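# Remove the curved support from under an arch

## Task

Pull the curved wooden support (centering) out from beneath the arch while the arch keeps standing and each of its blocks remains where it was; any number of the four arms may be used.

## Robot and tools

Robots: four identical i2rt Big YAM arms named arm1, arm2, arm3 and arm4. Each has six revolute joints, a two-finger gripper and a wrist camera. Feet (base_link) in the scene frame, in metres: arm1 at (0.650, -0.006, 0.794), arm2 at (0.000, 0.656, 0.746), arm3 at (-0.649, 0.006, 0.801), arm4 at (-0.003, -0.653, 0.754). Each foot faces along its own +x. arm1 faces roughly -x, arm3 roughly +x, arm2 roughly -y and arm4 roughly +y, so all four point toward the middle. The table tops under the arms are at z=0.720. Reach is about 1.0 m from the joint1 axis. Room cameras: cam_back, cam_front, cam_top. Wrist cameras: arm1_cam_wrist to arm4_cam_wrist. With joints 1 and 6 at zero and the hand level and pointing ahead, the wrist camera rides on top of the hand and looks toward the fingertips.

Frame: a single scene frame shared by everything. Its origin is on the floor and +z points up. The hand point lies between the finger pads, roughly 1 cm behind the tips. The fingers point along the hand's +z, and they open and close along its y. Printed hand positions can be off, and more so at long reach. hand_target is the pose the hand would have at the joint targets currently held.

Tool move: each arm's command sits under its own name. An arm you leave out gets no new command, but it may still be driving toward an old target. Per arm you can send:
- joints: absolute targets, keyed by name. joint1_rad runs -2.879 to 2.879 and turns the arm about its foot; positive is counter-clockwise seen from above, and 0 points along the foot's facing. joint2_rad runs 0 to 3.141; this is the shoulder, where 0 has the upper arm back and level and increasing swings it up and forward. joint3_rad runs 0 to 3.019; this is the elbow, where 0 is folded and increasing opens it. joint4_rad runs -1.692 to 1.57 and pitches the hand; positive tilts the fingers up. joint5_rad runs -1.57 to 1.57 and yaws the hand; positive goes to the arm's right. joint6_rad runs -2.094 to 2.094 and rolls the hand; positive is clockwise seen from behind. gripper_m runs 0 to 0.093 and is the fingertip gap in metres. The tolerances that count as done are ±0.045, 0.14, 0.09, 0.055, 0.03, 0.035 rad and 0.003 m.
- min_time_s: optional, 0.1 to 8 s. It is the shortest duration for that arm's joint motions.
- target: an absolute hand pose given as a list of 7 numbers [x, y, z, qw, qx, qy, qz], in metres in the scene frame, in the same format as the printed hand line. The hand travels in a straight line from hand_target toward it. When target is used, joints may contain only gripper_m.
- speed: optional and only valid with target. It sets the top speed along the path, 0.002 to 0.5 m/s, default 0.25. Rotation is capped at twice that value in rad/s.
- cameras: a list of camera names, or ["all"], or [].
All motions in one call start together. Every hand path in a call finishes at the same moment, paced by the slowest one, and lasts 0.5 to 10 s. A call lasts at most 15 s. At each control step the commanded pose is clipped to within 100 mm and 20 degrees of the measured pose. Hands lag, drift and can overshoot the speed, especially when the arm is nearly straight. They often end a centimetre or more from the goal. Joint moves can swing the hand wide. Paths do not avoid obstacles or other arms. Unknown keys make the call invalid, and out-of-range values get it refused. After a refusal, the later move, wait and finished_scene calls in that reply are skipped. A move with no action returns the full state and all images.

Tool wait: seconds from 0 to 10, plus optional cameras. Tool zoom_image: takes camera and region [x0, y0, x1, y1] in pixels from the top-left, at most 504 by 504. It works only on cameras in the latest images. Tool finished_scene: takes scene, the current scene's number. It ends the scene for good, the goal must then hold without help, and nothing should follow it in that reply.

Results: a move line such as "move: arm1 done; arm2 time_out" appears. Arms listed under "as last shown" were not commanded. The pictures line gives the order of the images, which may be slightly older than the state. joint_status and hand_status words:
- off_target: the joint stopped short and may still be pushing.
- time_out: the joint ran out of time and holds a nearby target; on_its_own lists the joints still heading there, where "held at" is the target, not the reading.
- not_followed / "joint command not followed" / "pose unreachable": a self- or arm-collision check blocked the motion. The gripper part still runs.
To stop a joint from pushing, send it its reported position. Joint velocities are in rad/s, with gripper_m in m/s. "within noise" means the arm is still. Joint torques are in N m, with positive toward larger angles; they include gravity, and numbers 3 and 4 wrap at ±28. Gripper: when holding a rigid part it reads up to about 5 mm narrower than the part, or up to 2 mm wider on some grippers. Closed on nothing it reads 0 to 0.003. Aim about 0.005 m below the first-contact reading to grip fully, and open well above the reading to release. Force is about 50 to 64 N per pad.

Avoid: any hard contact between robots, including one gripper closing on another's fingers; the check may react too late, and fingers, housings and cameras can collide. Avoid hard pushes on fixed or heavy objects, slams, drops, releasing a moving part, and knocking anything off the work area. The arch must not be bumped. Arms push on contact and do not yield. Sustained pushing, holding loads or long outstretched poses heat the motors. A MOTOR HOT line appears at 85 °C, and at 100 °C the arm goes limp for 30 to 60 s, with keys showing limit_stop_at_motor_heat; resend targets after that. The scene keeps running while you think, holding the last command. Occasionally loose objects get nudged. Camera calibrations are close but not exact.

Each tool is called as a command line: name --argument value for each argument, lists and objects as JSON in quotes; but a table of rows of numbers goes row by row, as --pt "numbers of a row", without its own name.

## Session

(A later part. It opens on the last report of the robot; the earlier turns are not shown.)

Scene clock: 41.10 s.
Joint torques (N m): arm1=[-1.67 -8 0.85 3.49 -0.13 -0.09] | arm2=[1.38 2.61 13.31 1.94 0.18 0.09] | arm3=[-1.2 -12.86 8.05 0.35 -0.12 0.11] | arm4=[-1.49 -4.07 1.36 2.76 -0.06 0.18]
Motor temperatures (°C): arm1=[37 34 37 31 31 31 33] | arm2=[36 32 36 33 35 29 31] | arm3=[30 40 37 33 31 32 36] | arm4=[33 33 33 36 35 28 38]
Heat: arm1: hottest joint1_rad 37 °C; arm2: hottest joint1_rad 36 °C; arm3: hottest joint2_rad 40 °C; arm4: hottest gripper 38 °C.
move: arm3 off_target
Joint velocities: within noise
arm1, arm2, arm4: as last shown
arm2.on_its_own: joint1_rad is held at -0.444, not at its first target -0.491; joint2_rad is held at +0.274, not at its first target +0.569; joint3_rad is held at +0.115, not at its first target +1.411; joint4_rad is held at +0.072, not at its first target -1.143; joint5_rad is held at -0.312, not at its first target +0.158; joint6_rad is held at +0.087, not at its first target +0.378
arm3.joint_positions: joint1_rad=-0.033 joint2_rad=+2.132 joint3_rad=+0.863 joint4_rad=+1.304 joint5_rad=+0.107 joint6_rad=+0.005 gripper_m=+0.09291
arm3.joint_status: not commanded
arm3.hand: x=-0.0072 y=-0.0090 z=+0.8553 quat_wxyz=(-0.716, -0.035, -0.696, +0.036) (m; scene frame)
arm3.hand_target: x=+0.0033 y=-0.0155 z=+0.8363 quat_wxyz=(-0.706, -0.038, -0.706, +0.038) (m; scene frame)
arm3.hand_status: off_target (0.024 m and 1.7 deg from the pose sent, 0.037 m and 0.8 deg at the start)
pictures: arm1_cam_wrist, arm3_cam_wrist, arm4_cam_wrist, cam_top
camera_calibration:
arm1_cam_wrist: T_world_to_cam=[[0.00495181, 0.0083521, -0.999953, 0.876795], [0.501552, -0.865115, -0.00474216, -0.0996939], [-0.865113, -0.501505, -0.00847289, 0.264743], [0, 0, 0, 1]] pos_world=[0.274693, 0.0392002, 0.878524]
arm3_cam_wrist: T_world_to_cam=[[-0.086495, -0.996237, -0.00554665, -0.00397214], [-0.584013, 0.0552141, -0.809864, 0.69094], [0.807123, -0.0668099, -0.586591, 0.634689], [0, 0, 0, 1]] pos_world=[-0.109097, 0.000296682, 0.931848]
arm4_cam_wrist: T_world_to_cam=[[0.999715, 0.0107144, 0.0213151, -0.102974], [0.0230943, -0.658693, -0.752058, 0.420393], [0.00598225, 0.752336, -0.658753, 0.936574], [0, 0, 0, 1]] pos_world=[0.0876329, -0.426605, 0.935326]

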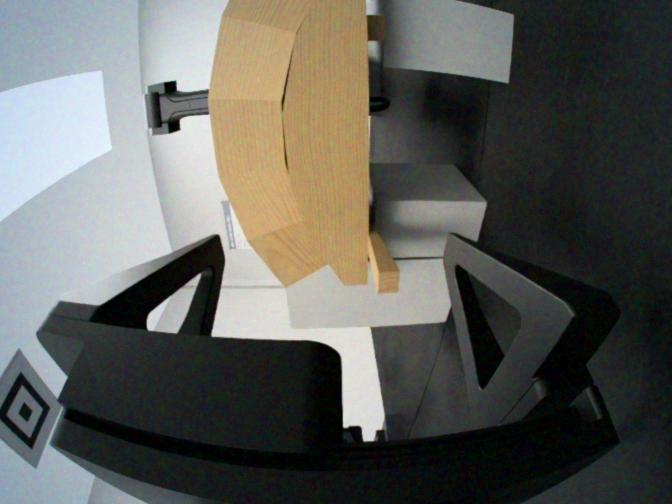

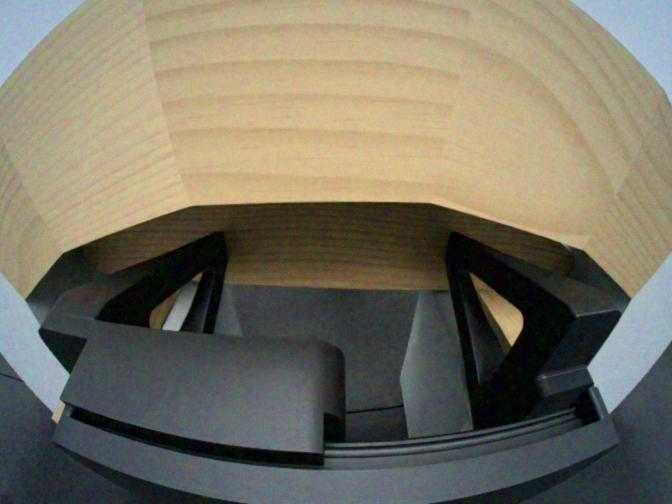

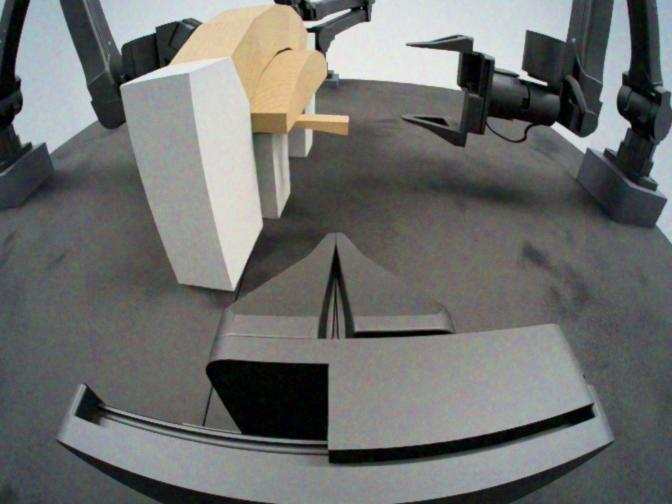

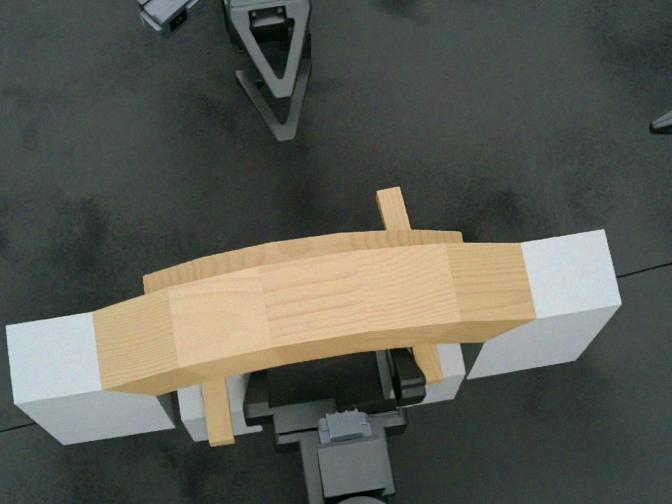

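move --arm1 '{"target":[0.055,-0.008,0.878,-0.4727,-0.4727,0.5259,0.5259],"speed":0.12}' --cameras '["arm1_cam_wrist","arm4_cam_wrist","cam_top"]'

zoom_image --camera "arm4_cam_wrist" --region '[220, 20, 440, 180]'

Scene clock: 44.53 s.
Joint torques (N m): arm1=[-1.67 -11.11 5.26 1.66 -0.12 -0.09] | arm2=[1.14 2.61 13.27 1.94 0.2 0.07] | arm3=[-1.03 -12.81 8.01 0.35 -0.12 0.1] | arm4=[-1.44 -4.13 1.33 2.61 -0.01 0.17]
Motor temperatures (°C): arm1=[37 35 37 31 31 31 33] | arm2=[36 32 37 33 35 29 31] | arm3=[30 40 38 33 31 32 36] | arm4=[33 33 33 36 35 28 38]
Heat: arm1: hottest joint1_rad 37 °C; arm2: hottest joint3_rad 37 °C; arm3: hottest joint2_rad 40 °C; arm4: hottest gripper 38 °C.
move: arm1 off_target
Joint velocities: within noise
arm1.joint_positions: joint1_rad=+0.087 joint2_rad=+1.961 joint3_rad=+0.683 joint4_rad=+1.290 joint5_rad=+0.157 joint6_rad=+1.570 gripper_m=+0.09289
arm1.joint_status: not commanded
arm1.hand: x=+0.0653 y=-0.0156 z=+0.8883 quat_wxyz=(+0.477, +0.474, -0.517, -0.529) (m; scene frame)
arm1.hand_target: x=+0.0558 y=-0.0080 z=+0.8782 quat_wxyz=(+0.473, +0.473, -0.526, -0.526) (m; scene frame)
arm1.hand_status: off_target (0.016 m and 1.2 deg from the pose sent, 0.113 m and 1.0 deg at the start)
arm2, arm3, arm4: as last shown
arm2.on_its_own: joint1_rad is held at -0.444, not at its first target -0.491; joint2_rad is held at +0.274, not at its first target +0.569; joint3_rad is held at +0.115, not at its first target +1.411; joint4_rad is held at +0.072, not at its first target -1.143; joint5_rad is held at -0.312, not at its first target +0.158; joint6_rad is held at +0.087, not at its first target +0.378
pictures: arm1_cam_wrist, arm4_cam_wrist, cam_top
camera_calibration:
arm1_cam_wrist: T_world_to_cam=[[-0.00157882, 0.00824354, -0.999965, 0.887329], [0.500919, -0.865458, -0.00792558, -0.0359642], [-0.865493, -0.500913, -0.00276294, 0.17895], [0, 0, 0, 1]] pos_world=[0.174296, 0.0511984, 0.887507]
arm4_cam_wrist: T_world_to_cam=[[0.999715, 0.0107144, 0.0213151, -0.102974], [0.0230943, -0.658693, -0.752058, 0.420393], [0.00598225, 0.752336, -0.658753, 0.936574], [0, 0, 0, 1]] pos_world=[0.0876329, -0.426605, 0.935326]

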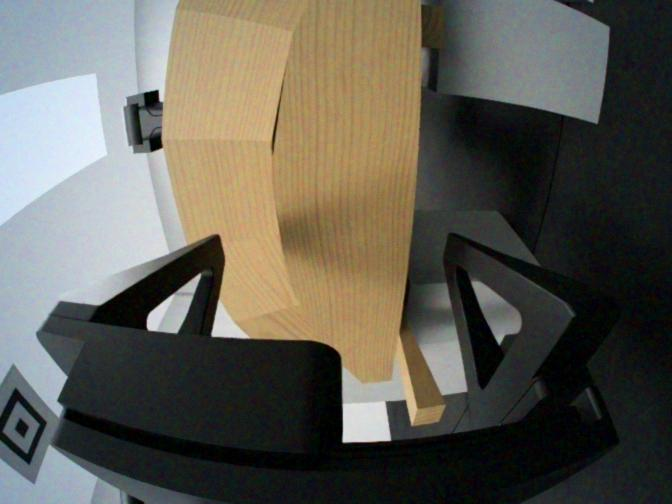

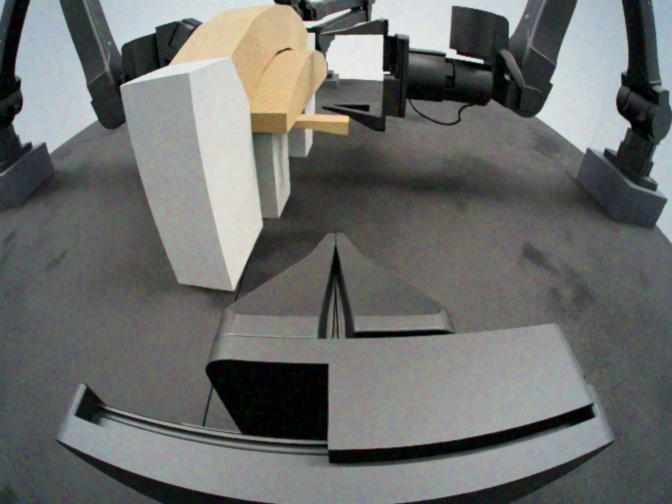

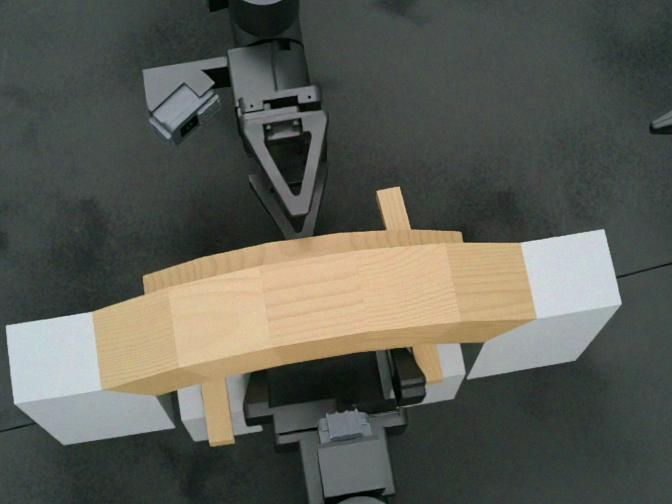

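Scaled by 2.291 from the camera's 672x504 image, which has a finer 960x720 frame.

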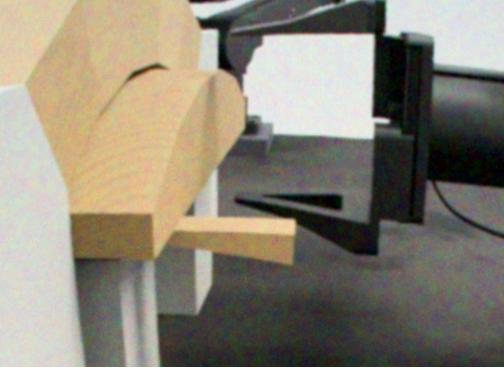

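move --arm1 '{"target":[0.038,-0.006,0.875,-0.4727,-0.4727,0.5259,0.5259],"speed":0.06}' --cameras '["arm1_cam_wrist","arm4_cam_wrist","cam_top"]'

zoom_image --camera "arm4_cam_wrist" --region '[220, 20, 440, 180]'

zoom_image --camera "cam_top" --region '[200, 150, 420, 330]'

Scene clock: 46.07 s.
Joint torques (N m): arm1=[-1.49 -11.63 5.44 1.68 -0.11 -0.1] | arm2=[1.2 2.61 13.31 1.87 0.18 0.1] | arm3=[-1.14 -12.86 8.06 0.36 -0.12 0.11] | arm4=[-1.85 -4.19 1.36 2.54 -0.03 0.2]
Motor temperatures (°C): arm1=[37 35 37 31 31 31 33] | arm2=[36 32 37 33 35 29 31] | arm3=[30 40 38 32 31 32 36] | arm4=[33 33 33 36 35 28 38]
Heat: arm1: hottest joint1_rad 37 °C; arm2: hottest joint3_rad 37 °C; arm3: hottest joint2_rad 40 °C; arm4: hottest gripper 38 °C.
move: arm1 off_target
Joint velocities: within noise
arm1.joint_positions: joint1_rad=+0.082 joint2_rad=+1.986 joint3_rad=+0.731 joint4_rad=+1.266 joint5_rad=+0.151 joint6_rad=+1.570 gripper_m=+0.09289
arm1.joint_status: not commanded
arm1.hand: x=+0.0486 y=-0.0143 z=+0.8859 quat_wxyz=(+0.478, +0.474, -0.517, -0.529) (m; scene frame)
arm1.hand_target: x=+0.0389 y=-0.0060 z=+0.8752 quat_wxyz=(+0.473, +0.473, -0.526, -0.526) (m; scene frame)
arm1.hand_status: off_target (0.017 m and 1.2 deg from the pose sent, 0.032 m and 1.2 deg at the start)
arm2, arm3, arm4: as last shown
arm2.on_its_own: joint1_rad is held at -0.444, not at its first target -0.491; joint2_rad is held at +0.274, not at its first target +0.569; joint3_rad is held at +0.115, not at its first target +1.411; joint4_rad is held at +0.072, not at its first target -1.143; joint5_rad is held at -0.312, not at its first target +0.158; joint6_rad is held at +0.087, not at its first target +0.378
pictures: arm1_cam_wrist, arm4_cam_wrist, cam_top
camera_calibration:
arm1_cam_wrist: T_world_to_cam=[[-0.00163462, 0.00832864, -0.999964, 0.884894], [0.501571, -0.865079, -0.0080251, -0.0264391], [-0.865115, -0.501567, -0.00276333, 0.165167], [0, 0, 0, 1]] pos_world=[0.157596, 0.0526004, 0.885107]
arm4_cam_wrist: T_world_to_cam=[[0.999715, 0.0107144, 0.0213151, -0.102974], [0.0230943, -0.658693, -0.752058, 0.420393], [0.00598225, 0.752336, -0.658753, 0.936574], [0, 0, 0, 1]] pos_world=[0.0876329, -0.426605, 0.935326]

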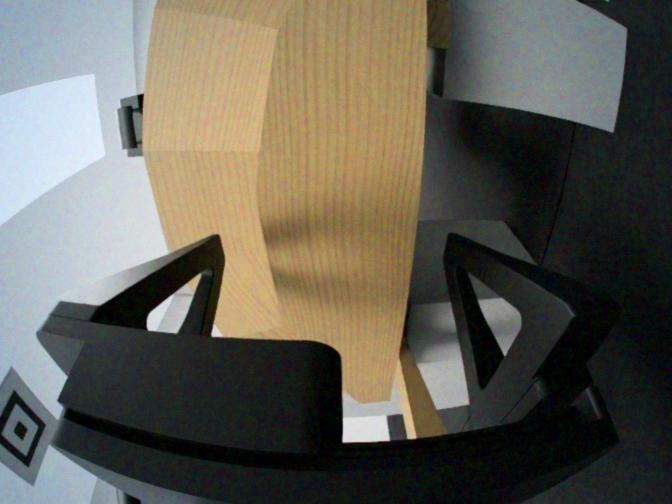

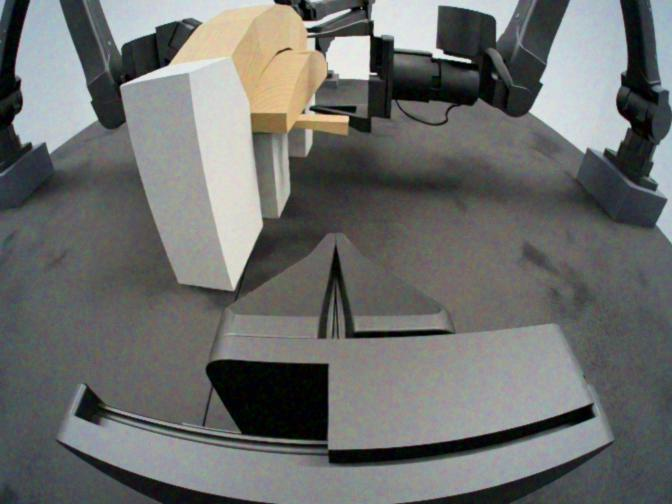

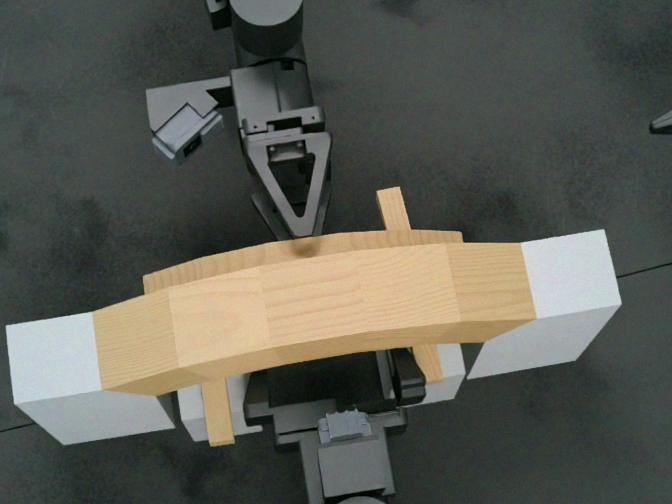

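Scaled by 2.291 from the camera's 672x504 image, which has a finer 960x720 frame.

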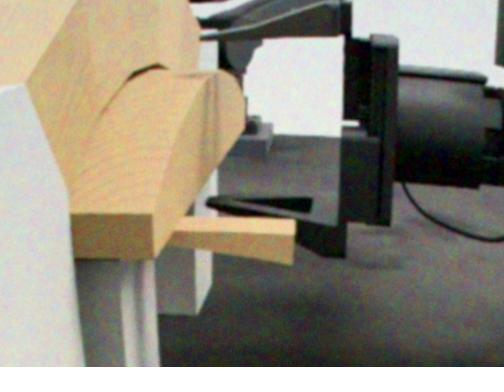

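Scaled by 2.291 from the camera's 672x504 image, which has a finer 960x720 frame.

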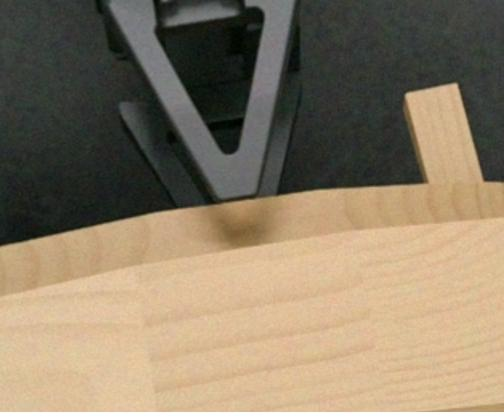

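move --arm1 '{"target":[0.031,-0.005,0.871,-0.4727,-0.4727,0.5259,0.5259],"speed":0.05,"joints":{"gripper_m":0.070}}' --cameras '["arm1_cam_wrist","cam_top"]'

zoom_image --camera "cam_top" --region '[200, 150, 420, 330]'

Scene clock: 47.47 s.
Joint torques (N m): arm1=[-1.67 -12.1 5.45 1.65 -0.11 -0.1] | arm2=[1.26 2.37 13.3 1.87 0.18 0.09] | arm3=[-1.2 -12.86 8.02 0.34 -0.12 0.1] | arm4=[-1.73 -3.25 1.35 2.62 -0.03 0.21]
Motor temperatures (°C): arm1=[37 35 37 31 31 31 33] | arm2=[36 32 37 33 35 29 31] | arm3=[30 40 38 32 31 32 36] | arm4=[33 33 33 36 35 28 38]
Heat: arm1: hottest joint1_rad 37 °C; arm2: hottest joint3_rad 37 °C; arm3: hottest joint2_rad 40 °C; arm4: hottest gripper 38 °C.
move: arm1 off_target
Joint velocities: within noise
arm1.joint_positions: joint1_rad=+0.079 joint2_rad=+2.005 joint3_rad=+0.753 joint4_rad=+1.264 joint5_rad=+0.148 joint6_rad=+1.570 gripper_m=+0.07011
arm1.joint_status: all done
arm1.hand: x=+0.0415 y=-0.0135 z=+0.8823 quat_wxyz=(+0.478, +0.474, -0.517, -0.529) (m; scene frame)
arm1.hand_target: x=+0.0319 y=-0.0049 z=+0.8713 quat_wxyz=(+0.473, +0.473, -0.526, -0.526) (m; scene frame)
arm1.hand_status: off_target (0.018 m and 1.3 deg from the pose sent, 0.025 m and 1.2 deg at the start)
arm2.joint_positions: joint1_rad=-0.444 joint2_rad=+0.283 joint3_rad=+0.089 joint4_rad=+0.085 joint5_rad=-0.316 joint6_rad=+0.079 gripper_m=+0.00057
arm2.joint_status: not commanded
arm2.on_its_own: joint1_rad is held at -0.444, not at its first target -0.491; joint2_rad is held at +0.274, not at its first target +0.569; joint3_rad is held at +0.115, not at its first target +1.411; joint4_rad is held at +0.072, not at its first target -1.143; joint5_rad is held at -0.312, not at its first target +0.158; joint6_rad is held at +0.087, not at its first target +0.378
arm2.hand: x=-0.0888 y=+0.3751 z=+0.9484 quat_wxyz=(-0.460, -0.594, -0.445, +0.488) (m; scene frame)
arm2.hand_target: x=-0.0902 y=+0.3741 z=+0.9640 quat_wxyz=(-0.464, -0.589, -0.439, +0.495) (m; scene frame)
arm2.hand_status: not commanded
arm3: as last shown
arm4.joint_positions: joint1_rad=-0.556 joint2_rad=+1.699 joint3_rad=+0.033 joint4_rad=+1.550 joint5_rad=-0.577 joint6_rad=-0.058 gripper_m=+0.00096
arm4.joint_status: not commanded
arm4.hand: x=+0.0863 y=-0.3326 z=+0.8489 quat_wxyz=(-0.475, +0.529, -0.516, -0.478) (m; scene frame)
arm4.hand_target: x=+0.0902 y=-0.3299 z=+0.8507 quat_wxyz=(-0.477, +0.522, -0.517, -0.482) (m; scene frame)
arm4.hand_status: not commanded
pictures: arm1_cam_wrist, cam_top
camera_calibration:
arm1_cam_wrist: T_world_to_cam=[[-0.00199448, 0.00835008, -0.999963, 0.881328], [0.501567, -0.86508, -0.00822416, -0.0220388], [-0.865116, -0.501565, -0.00246275, 0.159152], [0, 0, 0, 1]] pos_world=[0.150496, 0.0534004, 0.881506]

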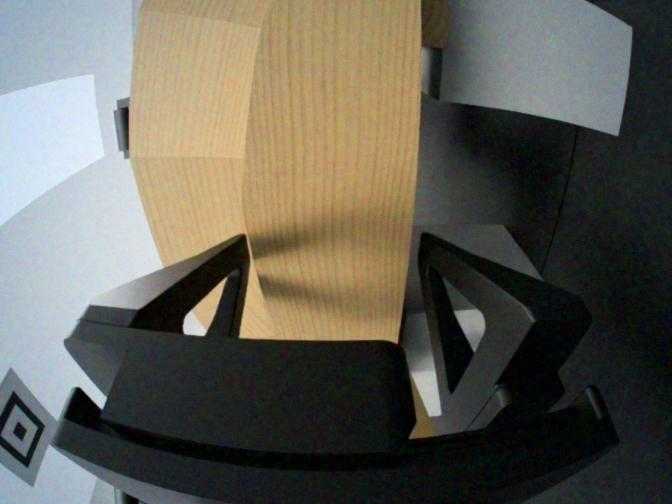

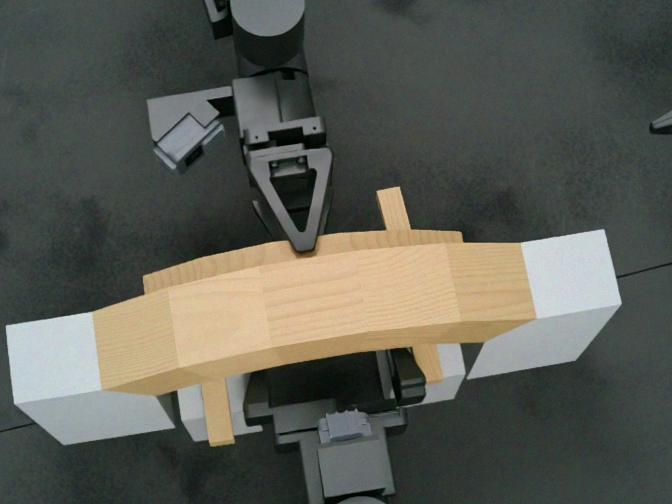

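Scaled by 2.291 from the camera's 672x504 image, which has a finer 960x720 frame.

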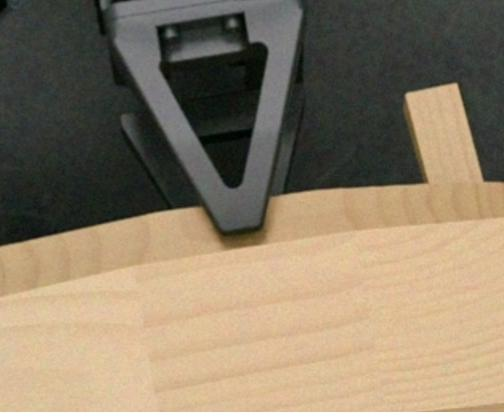

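move --arm1 '{"joints":{"gripper_m":0.064}}'

move --arm1 '{"joints":{"gripper_m":0.059}}' --cameras '["arm1_cam_wrist","arm4_cam_wrist"]'

Scene clock: 48.10 s.
Joint torques (N m): arm1=[-1.67 -11.99 5.46 1.66 -0.12 -0.09] | arm2=[1.2 2.61 13.3 1.89 0.18 0.09] | arm3=[-1.2 -12.69 8.05 0.36 -0.12 0.11] | arm4=[-1.49 -4.19 1.47 2.74 -0.03 0.18]
Motor temperatures (°C): arm1=[37 35 37 31 31 31 33] | arm2=[36 32 37 33 35 29 31] | arm3=[30 40 38 32 31 32 36] | arm4=[33 33 33 36 35 28 38]
Heat: arm1: hottest joint1_rad 37 °C; arm2: hottest joint3_rad 37 °C; arm3: hottest joint2_rad 40 °C; arm4: hottest gripper 38 °C.
move: arm1 done
Joint velocities: within noise
arm1.joint_positions: joint1_rad=+0.079 joint2_rad=+2.005 joint3_rad=+0.753 joint4_rad=+1.264 joint5_rad=+0.148 joint6_rad=+1.570 gripper_m=+0.06422
arm1.joint_status: all done
arm1.hand: x=+0.0415 y=-0.0135 z=+0.8823 quat_wxyz=(+0.478, +0.474, -0.517, -0.529) (m; scene frame)
arm1.hand_target: x=+0.0319 y=-0.0049 z=+0.8713 quat_wxyz=(+0.473, +0.473, -0.526, -0.526) (m; scene frame)
arm1.hand_status: not commanded
arm2, arm3, arm4: as last shown
arm2.on_its_own: joint1_rad is held at -0.444, not at its first target -0.491; joint2_rad is held at +0.274, not at its first target +0.569; joint3_rad is held at +0.115, not at its first target +1.411; joint4_rad is held at +0.072, not at its first target -1.143; joint5_rad is held at -0.312, not at its first target +0.158; joint6_rad is held at +0.087, not at its first target +0.378
pictures: none

Scene clock: 48.50 s.
Joint torques (N m): arm1=[-1.55 -11.99 5.35 1.66 -0.12 -0.09] | arm2=[1.26 2.61 13.29 1.88 0.18 0.1] | arm3=[-1.08 -12.81 8.02 0.34 -0.11 0.11] | arm4=[-1.38 -4.31 1.35 2.61 -0.05 0.17]
Motor temperatures (°C): arm1=[37 35 37 31 31 31 33] | arm2=[36 32 37 33 35 29 31] | arm3=[30 40 38 32 31 32 36] | arm4=[33 33 33 36 35 28 38]
Heat: arm1: hottest joint1_rad 37 °C; arm2: hottest joint3_rad 37 °C; arm3: hottest joint2_rad 40 °C; arm4: hottest gripper 38 °C.
move: arm1 done
Joint velocities: within noise
arm1.joint_positions: joint1_rad=+0.079 joint2_rad=+2.005 joint3_rad=+0.755 joint4_rad=+1.264 joint5_rad=+0.148 joint6_rad=+1.570 gripper_m=+0.05921
arm1.joint_status: all done
arm1.hand: x=+0.0408 y=-0.0135 z=+0.8830 quat_wxyz=(+0.478, +0.473, -0.516, -0.530) (m; scene frame)
arm1.hand_target: x=+0.0320 y=-0.0049 z=+0.8712 quat_wxyz=(+0.473, +0.473, -0.526, -0.526) (m; scene frame)
arm1.hand_status: not commanded
arm2, arm3, arm4: as last shown
arm2.on_its_own: joint1_rad is held at -0.444, not at its first target -0.491; joint2_rad is held at +0.274, not at its first target +0.569; joint3_rad is held at +0.115, not at its first target +1.411; joint4_rad is held at +0.072, not at its first target -1.143; joint5_rad is held at -0.312, not at its first target +0.158; joint6_rad is held at +0.087, not at its first target +0.378
arm3.joint_positions: joint1_rad=-0.033 joint2_rad=+2.132 joint3_rad=+0.863 joint4_rad=+1.304 joint5_rad=+0.106 joint6_rad=+0.005 gripper_m=+0.09291
arm3.hand_target: x=+0.0033 y=-0.0154 z=+0.8363 quat_wxyz=(-0.706, -0.038, -0.706, +0.038) (m; scene frame)
pictures: arm1_cam_wrist, arm4_cam_wrist
camera_calibration:
arm1_cam_wrist: T_world_to_cam=[[-0.00386694, 0.00818356, -0.999959, 0.882108], [0.501589, -0.865059, -0.00901925, -0.0210735], [-0.865098, -0.501603, -0.000759652, 0.156995], [0, 0, 0, 1]] pos_world=[0.149797, 0.0533006, 0.882001]
arm4_cam_wrist: T_world_to_cam=[[0.999715, 0.0107144, 0.0213151, -0.102974], [0.0230943, -0.658693, -0.752058, 0.420393], [0.00598225, 0.752336, -0.658753, 0.936574], [0, 0, 0, 1]] pos_world=[0.0876329, -0.426605, 0.935326]

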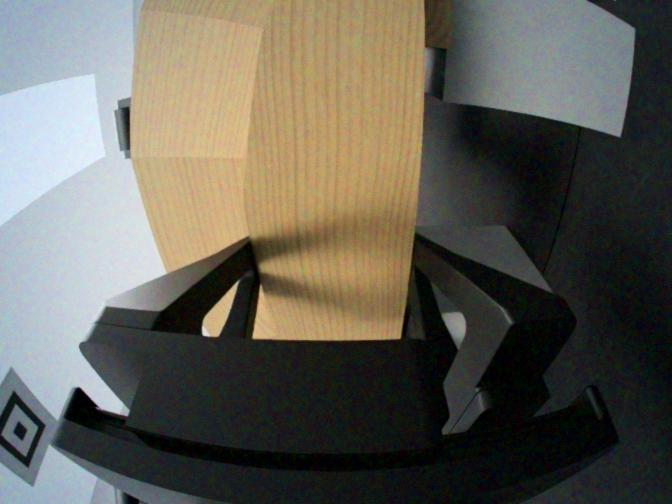

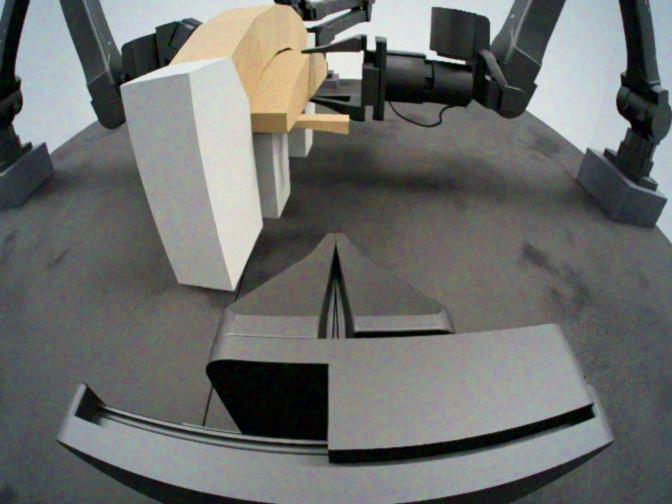

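move --arm1 '{"joints":{"gripper_m":0.055}}' --cameras '["arm1_cam_wrist"]'

zoom_image --camera "arm1_cam_wrist" --region '[100, 0, 500, 300]'

Scene clock: 49.00 s.
Joint torques (N m): arm1=[-1.67 -11.99 5.34 1.65 -0.12 -0.09] | arm2=[1.08 2.61 13.27 1.88 0.18 0.09] | arm3=[-1.08 -12.86 8.03 0.34 -0.11 0.1] | arm4=[-1.9 -3.96 1.29 2.67 -0.05 0.15]
Motor temperatures (°C): arm1=[37 35 37 30 31 31 33] | arm2=[36 32 37 33 35 29 31] | arm3=[30 40 38 32 31 32 36] | arm4=[33 33 33 36 35 28 38]
Heat: arm1: hottest joint1_rad 37 °C; arm2: hottest joint3_rad 37 °C; arm3: hottest joint2_rad 40 °C; arm4: hottest gripper 38 °C.
move: arm1 done
Joint velocities: within noise
arm1.joint_positions: joint1_rad=+0.079 joint2_rad=+2.005 joint3_rad=+0.755 joint4_rad=+1.264 joint5_rad=+0.148 joint6_rad=+1.570 gripper_m=+0.05720
arm1.joint_status: all done
arm1.hand: x=+0.0408 y=-0.0135 z=+0.8830 quat_wxyz=(+0.478, +0.473, -0.516, -0.530) (m; scene frame)
arm1.hand_target: x=+0.0320 y=-0.0049 z=+0.8712 quat_wxyz=(+0.473, +0.473, -0.526, -0.526) (m; scene frame)
arm1.hand_status: not commanded
arm2, arm3, arm4: as last shown
arm2.on_its_own: joint1_rad is held at -0.444, not at its first target -0.491; joint2_rad is held at +0.274, not at its first target +0.569; joint3_rad is held at +0.115, not at its first target +1.411; joint4_rad is held at +0.072, not at its first target -1.143; joint5_rad is held at -0.312, not at its first target +0.158; joint6_rad is held at +0.087, not at its first target +0.378
pictures: arm1_cam_wrist
camera_calibration:
arm1_cam_wrist: T_world_to_cam=[[-0.00386694, 0.00818356, -0.999959, 0.882108], [0.501589, -0.865059, -0.00901925, -0.0210735], [-0.865098, -0.501603, -0.000759652, 0.156995], [0, 0, 0, 1]] pos_world=[0.149797, 0.0533006, 0.882001]

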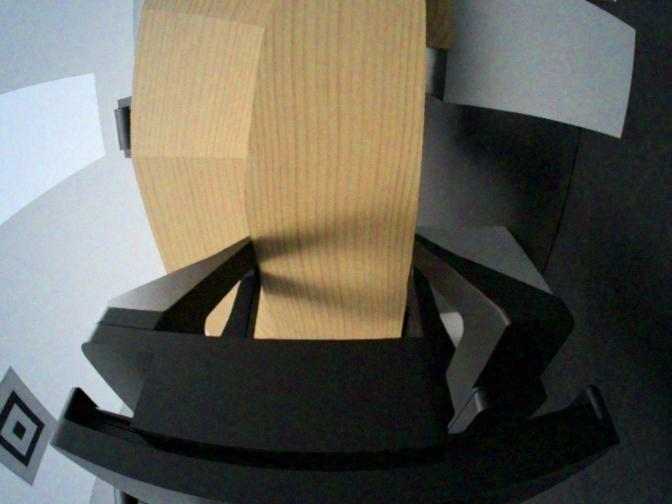

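Scaled by 1.260 from the camera's 672x504 image, which has a finer 960x720 frame.

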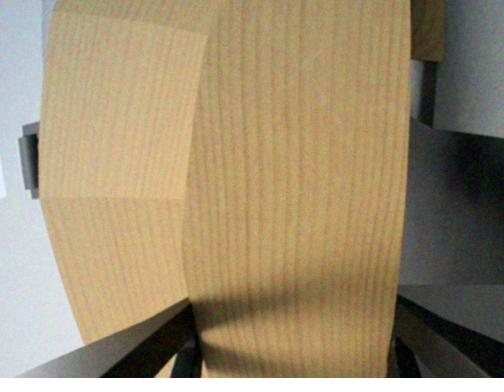

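move --arm1 '{"joints":{"gripper_m":0.052}}' --arm3 '{"target":[-0.03,-0.012,0.856,0.7061,0.0376,0.7061,-0.0376],"speed":0.06}' --cameras '["arm3_cam_wrist","arm1_cam_wrist"]'

Scene clock: 50.60 s.
Joint torques (N m): arm1=[-1.73 -11.87 5.37 1.63 -0.11 -0.09] | arm2=[1.14 2.37 13.3 1.89 0.18 0.09] | arm3=[-0.5 -17.79 3.63 1.4 0.2 0.1] | arm4=[-1.03 -3.78 1.35 2.61 -0.05 0.14]
Motor temperatures (°C): arm1=[37 35 37 30 31 31 33] | arm2=[36 32 38 33 35 29 31] | arm3=[30 40 38 32 31 32 36] | arm4=[33 33 33 36 35 28 38]
Heat: arm1: hottest joint1_rad 37 °C; arm2: hottest joint3_rad 38 °C; arm3: hottest joint2_rad 40 °C; arm4: hottest gripper 38 °C.
move: arm1 off_target; arm3 off_target
Joint velocities: within noise
arm1.joint_positions: joint1_rad=+0.079 joint2_rad=+2.005 joint3_rad=+0.755 joint4_rad=+1.264 joint5_rad=+0.148 joint6_rad=+1.570 gripper_m=+0.05709
arm1.joint_status: gripper_m off_target (ended at +0.05709, target +0.05200)
arm1.hand: x=+0.0408 y=-0.0135 z=+0.8830 quat_wxyz=(+0.478, +0.473, -0.516, -0.530) (m; scene frame)
arm1.hand_target: x=+0.0320 y=-0.0049 z=+0.8712 quat_wxyz=(+0.473, +0.473, -0.526, -0.526) (m; scene frame)
arm1.hand_status: not commanded
arm2, arm4: as last shown
arm2.on_its_own: joint1_rad is held at -0.444, not at its first target -0.491; joint2_rad is held at +0.274, not at its first target +0.569; joint3_rad is held at +0.115, not at its first target +1.411; joint4_rad is held at +0.072, not at its first target -1.143; joint5_rad is held at -0.312, not at its first target +0.158; joint6_rad is held at +0.087, not at its first target +0.378
arm3.joint_positions: joint1_rad=-0.033 joint2_rad=+2.113 joint3_rad=+0.798 joint4_rad=+1.304 joint5_rad=+0.106 joint6_rad=+0.005 gripper_m=+0.09291
arm3.joint_status: not commanded
arm3.hand: x=-0.0296 y=-0.0092 z=+0.8439 quat_wxyz=(-0.700, -0.035, -0.713, +0.037) (m; scene frame)
arm3.hand_target: x=-0.0299 y=-0.0119 z=+0.8559 quat_wxyz=(-0.706, -0.037, -0.706, +0.038) (m; scene frame)
arm3.hand_status: off_target (0.012 m and 1.1 deg from the pose sent, 0.023 m and 1.7 deg at the start)
pictures: arm1_cam_wrist, arm3_cam_wrist
camera_calibration:
arm1_cam_wrist: T_world_to_cam=[[-0.00386694, 0.00818356, -0.999959, 0.882108], [0.501589, -0.865059, -0.00901925, -0.0210735], [-0.865098, -0.501603, -0.000759652, 0.156995], [0, 0, 0, 1]] pos_world=[0.149797, 0.0533006, 0.882001]
arm3_cam_wrist: T_world_to_cam=[[-0.086558, -0.996246, -0.00121425, -0.00984677], [-0.621033, 0.0549109, -0.781858, 0.643877], [0.77899, -0.066922, -0.623455, 0.676358], [0, 0, 0, 1]] pos_world=[-0.127859, 0.0000975217, 0.925087]

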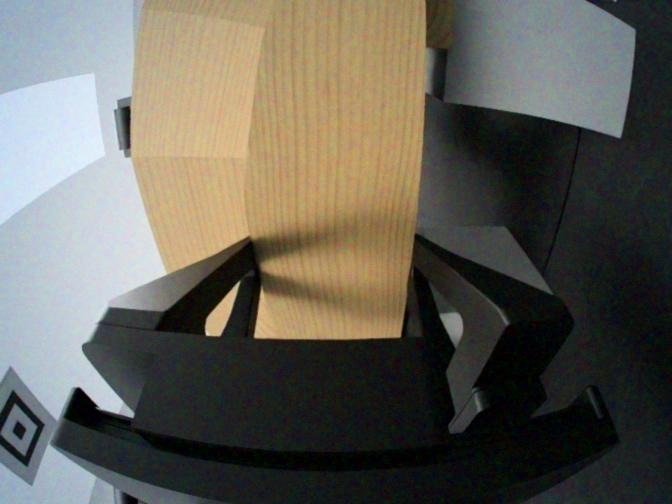

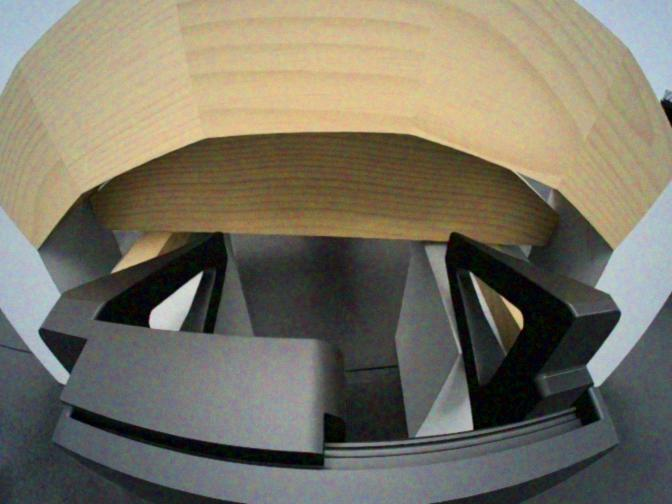

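move --arm1 '{"target":[0.06,-0.015,0.888,-0.4727,-0.4727,0.5259,0.5259],"speed":0.03}' --arm3 '{"target":[-0.13,0.0,0.86,0.7061,0.0376,0.7061,-0.0376],"speed":0.15}' --cameras '["arm3_cam_wrist","arm1_cam_wrist","arm4_cam_wrist","cam_back","cam_top"]'

zoom_image --camera "arm4_cam_wrist" --region '[180, 20, 400, 180]'

Scene clock: 52.80 s.
Joint torques (N m): arm1=[0.26 -15.62 2.35 1.88 0.26 -0.05] | arm2=[1.32 2.67 13.3 1.88 0.19 0.08] | arm3=[0.56 -14.56 1.52 2.26 0.27 0.1] | arm4=[-1.79 -4.07 1.31 2.55 -0.02 0.13]
Motor temperatures (°C): arm1=[37 35 37 30 31 31 33] | arm2=[36 32 38 33 35 29 31] | arm3=[30 40 38 32 31 32 36] | arm4=[33 33 33 36 35 28 38]
Heat: arm1: hottest joint1_rad 37 °C; arm2: hottest joint3_rad 38 °C; arm3: hottest joint2_rad 40 °C; arm4: hottest gripper 38 °C.
move: arm1 done; arm3 off_target
Joint velocities: within noise
arm1.joint_positions: joint1_rad=+0.081 joint2_rad=+1.977 joint3_rad=+0.710 joint4_rad=+1.264 joint5_rad=+0.164 joint6_rad=+1.565 gripper_m=+0.05708
arm1.joint_status: not commanded
arm1.hand: x=+0.0562 y=-0.0111 z=+0.8827 quat_wxyz=(+0.469, +0.476, -0.522, -0.530) (m; scene frame)
arm1.hand_target: x=+0.0599 y=-0.0149 z=+0.8880 quat_wxyz=(+0.473, +0.473, -0.526, -0.526) (m; scene frame)
arm1.hand_status: done (0.008 m and 0.8 deg from the pose sent, 0.020 m and 1.3 deg at the start)
arm2, arm4: as last shown
arm2.on_its_own: joint1_rad is held at -0.444, not at its first target -0.491; joint2_rad is held at +0.274, not at its first target +0.569; joint3_rad is held at +0.115, not at its first target +1.411; joint4_rad is held at +0.072, not at its first target -1.143; joint5_rad is held at -0.312, not at its first target +0.158; joint6_rad is held at +0.087, not at its first target +0.378
arm3.joint_positions: joint1_rad=-0.013 joint2_rad=+2.042 joint3_rad=+0.518 joint4_rad=+1.492 joint5_rad=+0.140 joint6_rad=+0.005 gripper_m=+0.09291
arm3.joint_status: not commanded
arm3.hand: x=-0.1298 y=-0.0052 z=+0.8450 quat_wxyz=(-0.692, -0.039, -0.719, +0.042) (m; scene frame)
arm3.hand_target: x=-0.1300 y=-0.0002 z=+0.8596 quat_wxyz=(-0.706, -0.038, -0.706, +0.038) (m; scene frame)
arm3.hand_status: off_target (0.016 m and 2.2 deg from the pose sent, 0.102 m and 1.1 deg at the start)
pictures: arm1_cam_wrist, arm3_cam_wrist, arm4_cam_wrist, cam_back, cam_top
camera_calibration:
arm1_cam_wrist: T_world_to_cam=[[0.0136839, 0.0131553, -0.99982, 0.880806], [0.489569, -0.871951, -0.0047724, -0.0298209], [-0.871857, -0.489416, -0.0183721, 0.187468], [0, 0, 0, 1]] pos_world=[0.165992, 0.0541603, 0.883949]
arm3_cam_wrist: T_world_to_cam=[[-0.0999657, -0.994989, 0.00178843, -0.0188001], [-0.635867, 0.0625023, -0.769264, 0.569707], [0.765297, -0.0780372, -0.638929, 0.766618], [0, 0, 0, 1]] pos_world=[-0.226312, 0.00551081, 0.928103]
arm4_cam_wrist: T_world_to_cam=[[0.999715, 0.0107144, 0.0213151, -0.102974], [0.0230943, -0.658693, -0.752058, 0.420393], [0.00598225, 0.752336, -0.658753, 0.936574], [0, 0, 0, 1]] pos_world=[0.0876329, -0.426605, 0.935326]

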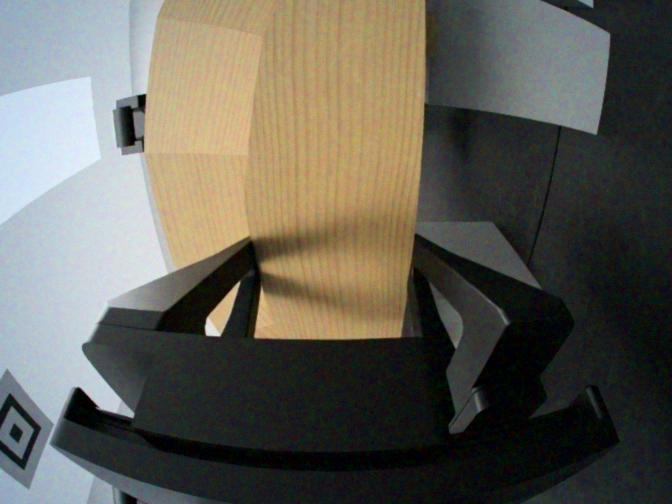

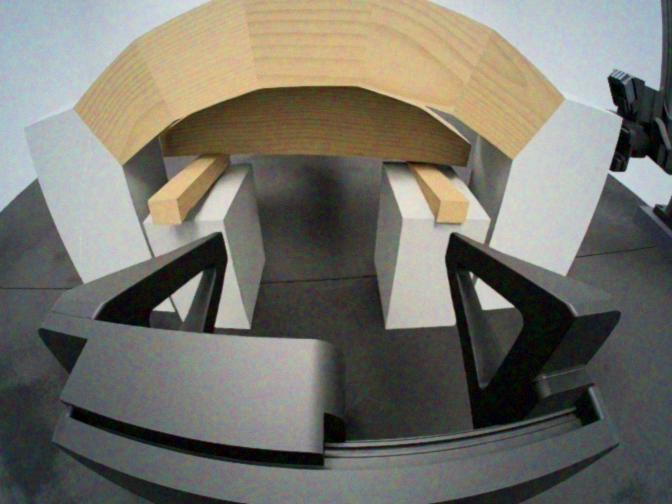

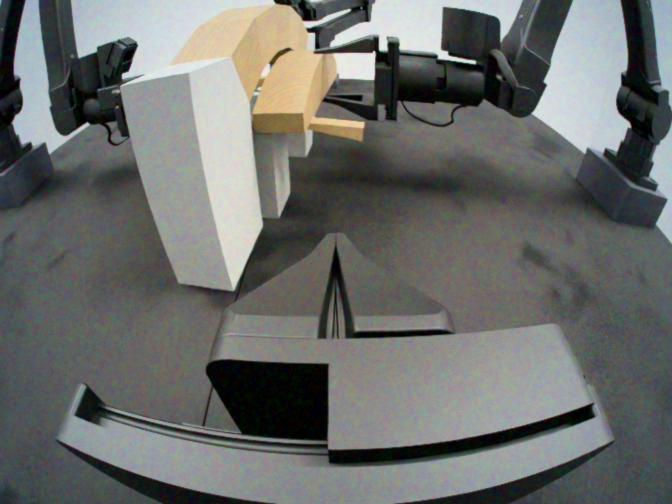

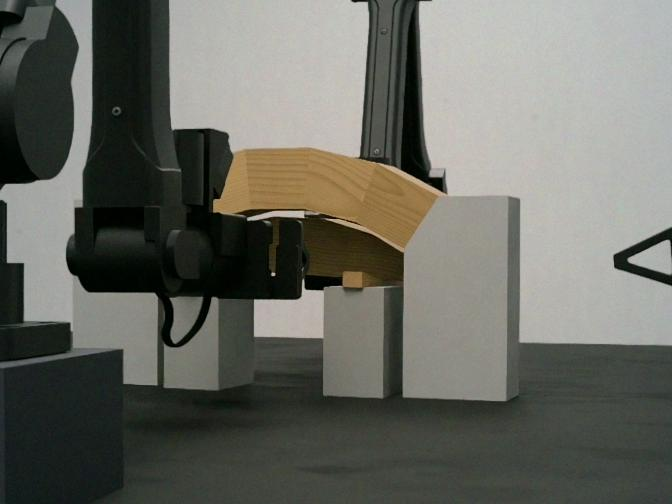

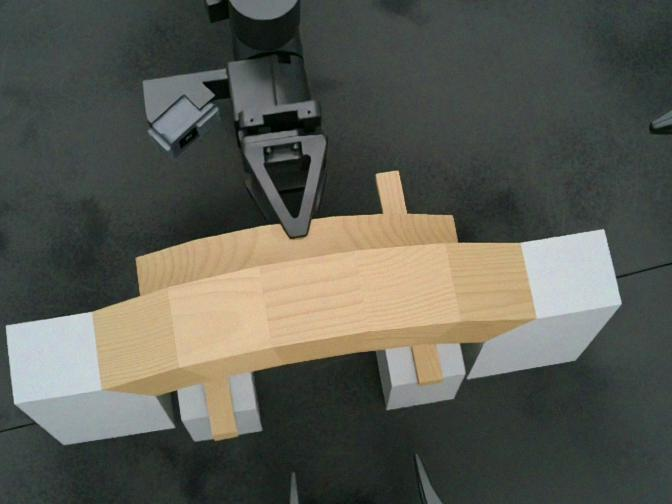

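Scaled by 2.291 from the camera's 672x504 image, which has a finer 960x720 frame.

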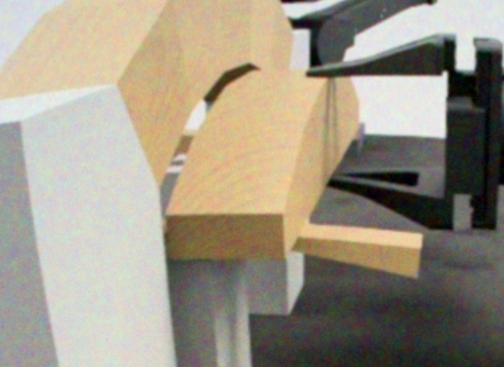

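move --arm1 '{"target":[0.065,-0.015,0.895,-0.4727,-0.4727,0.5259,0.5259],"speed":0.03}' --cameras '["arm3_cam_wrist","arm4_cam_wrist","cam_top"]'

zoom_image --camera "arm4_cam_wrist" --region '[180, 20, 400, 180]'

zoom_image --camera "arm3_cam_wrist" --region '[120, 60, 520, 260]'

Scene clock: 54.27 s.
Joint torques (N m): arm1=[0.26 -15.85 2.61 2.03 0.2 -0.05] | arm2=[1.38 2.55 13.24 1.92 0.19 0.09] | arm3=[0.56 -14.51 1.59 2.28 0.26 0.11] | arm4=[-1.73 -3.66 1.26 2.63 -0.02 0.22]
Motor temperatures (°C): arm1=[37 35 37 30 31 31 33] | arm2=[36 32 38 33 35 29 31] | arm3=[30 40 38 32 31 32 36] | arm4=[33 33 33 36 35 28 38]
Heat: arm1: hottest joint1_rad 37 °C; arm2: hottest joint3_rad 38 °C; arm3: hottest joint2_rad 40 °C; arm4: hottest gripper 38 °C.
move: arm1 off_target
Joint velocities: within noise
arm1.joint_positions: joint1_rad=+0.081 joint2_rad=+1.957 joint3_rad=+0.690 joint4_rad=+1.250 joint5_rad=+0.166 joint6_rad=+1.565 gripper_m=+0.05707
arm1.joint_status: not commanded
arm1.hand: x=+0.0628 y=-0.0104 z=+0.8834 quat_wxyz=(+0.464, +0.479, -0.526, -0.528) (m; scene frame)
arm1.hand_target: x=+0.0649 y=-0.0149 z=+0.8949 quat_wxyz=(+0.473, +0.473, -0.526, -0.526) (m; scene frame)
arm1.hand_status: off_target (0.013 m and 1.2 deg from the pose sent, 0.016 m and 0.8 deg at the start)
arm2, arm3, arm4: as last shown
arm2.on_its_own: joint1_rad is held at -0.444, not at its first target -0.491; joint2_rad is held at +0.274, not at its first target +0.569; joint3_rad is held at +0.115, not at its first target +1.411; joint4_rad is held at +0.072, not at its first target -1.143; joint5_rad is held at -0.312, not at its first target +0.158; joint6_rad is held at +0.087, not at its first target +0.378
arm3.hand_target: x=-0.1300 y=-0.0002 z=+0.8597 quat_wxyz=(-0.706, -0.038, -0.706, +0.038) (m; scene frame)
pictures: arm3_cam_wrist, arm4_cam_wrist, cam_top
camera_calibration:
arm3_cam_wrist: T_world_to_cam=[[-0.0999657, -0.994989, 0.00178843, -0.0188001], [-0.635867, 0.0625023, -0.769264, 0.569707], [0.765297, -0.0780372, -0.638929, 0.766618], [0, 0, 0, 1]] pos_world=[-0.226312, 0.00551081, 0.928103]
arm4_cam_wrist: T_world_to_cam=[[0.999715, 0.0107144, 0.0213151, -0.102974], [0.0230943, -0.658693, -0.752058, 0.420393], [0.00598225, 0.752336, -0.658753, 0.936574], [0, 0, 0, 1]] pos_world=[0.0876329, -0.426605, 0.935326]

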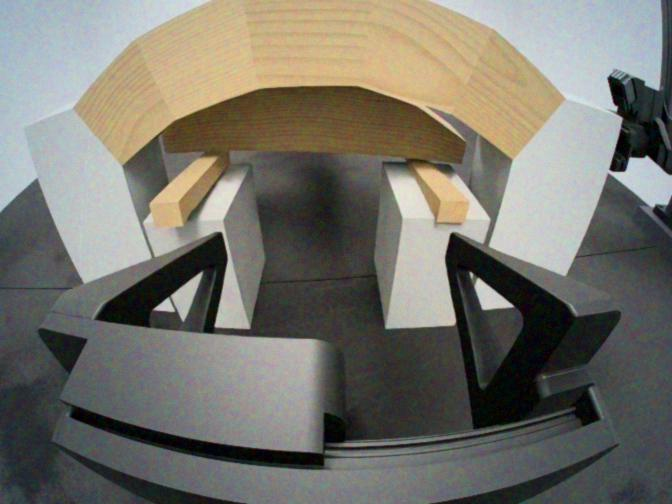

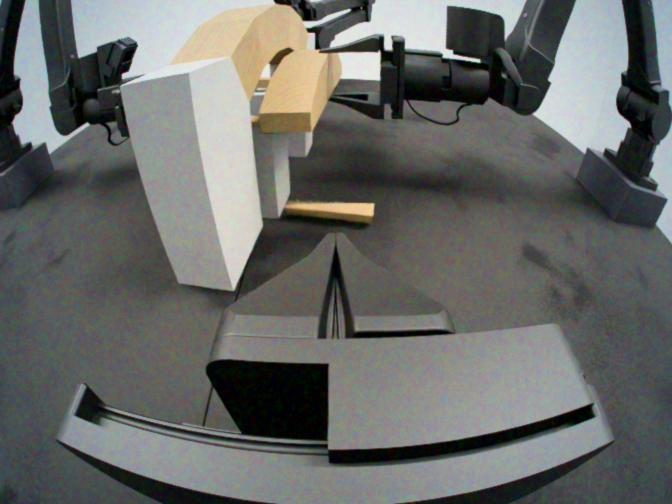

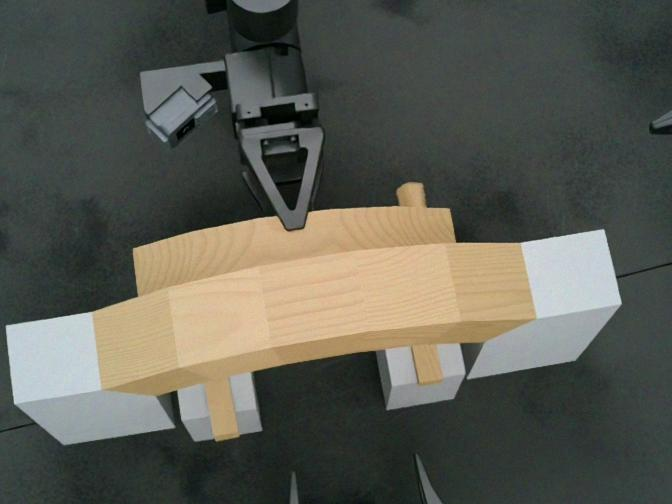

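Scaled by 2.291 from the camera's 672x504 image, which has a finer 960x720 frame.

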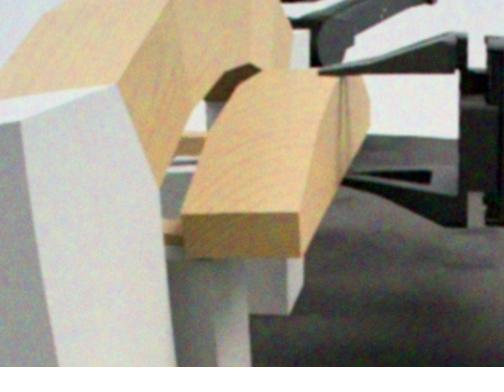

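Scaled by 1.260 from the camera's 672x504 image, which has a finer 960x720 frame.

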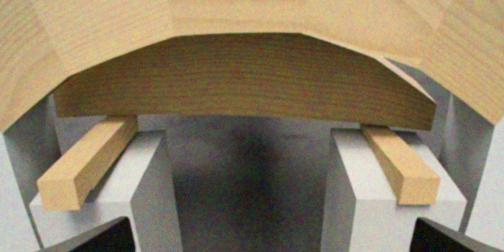

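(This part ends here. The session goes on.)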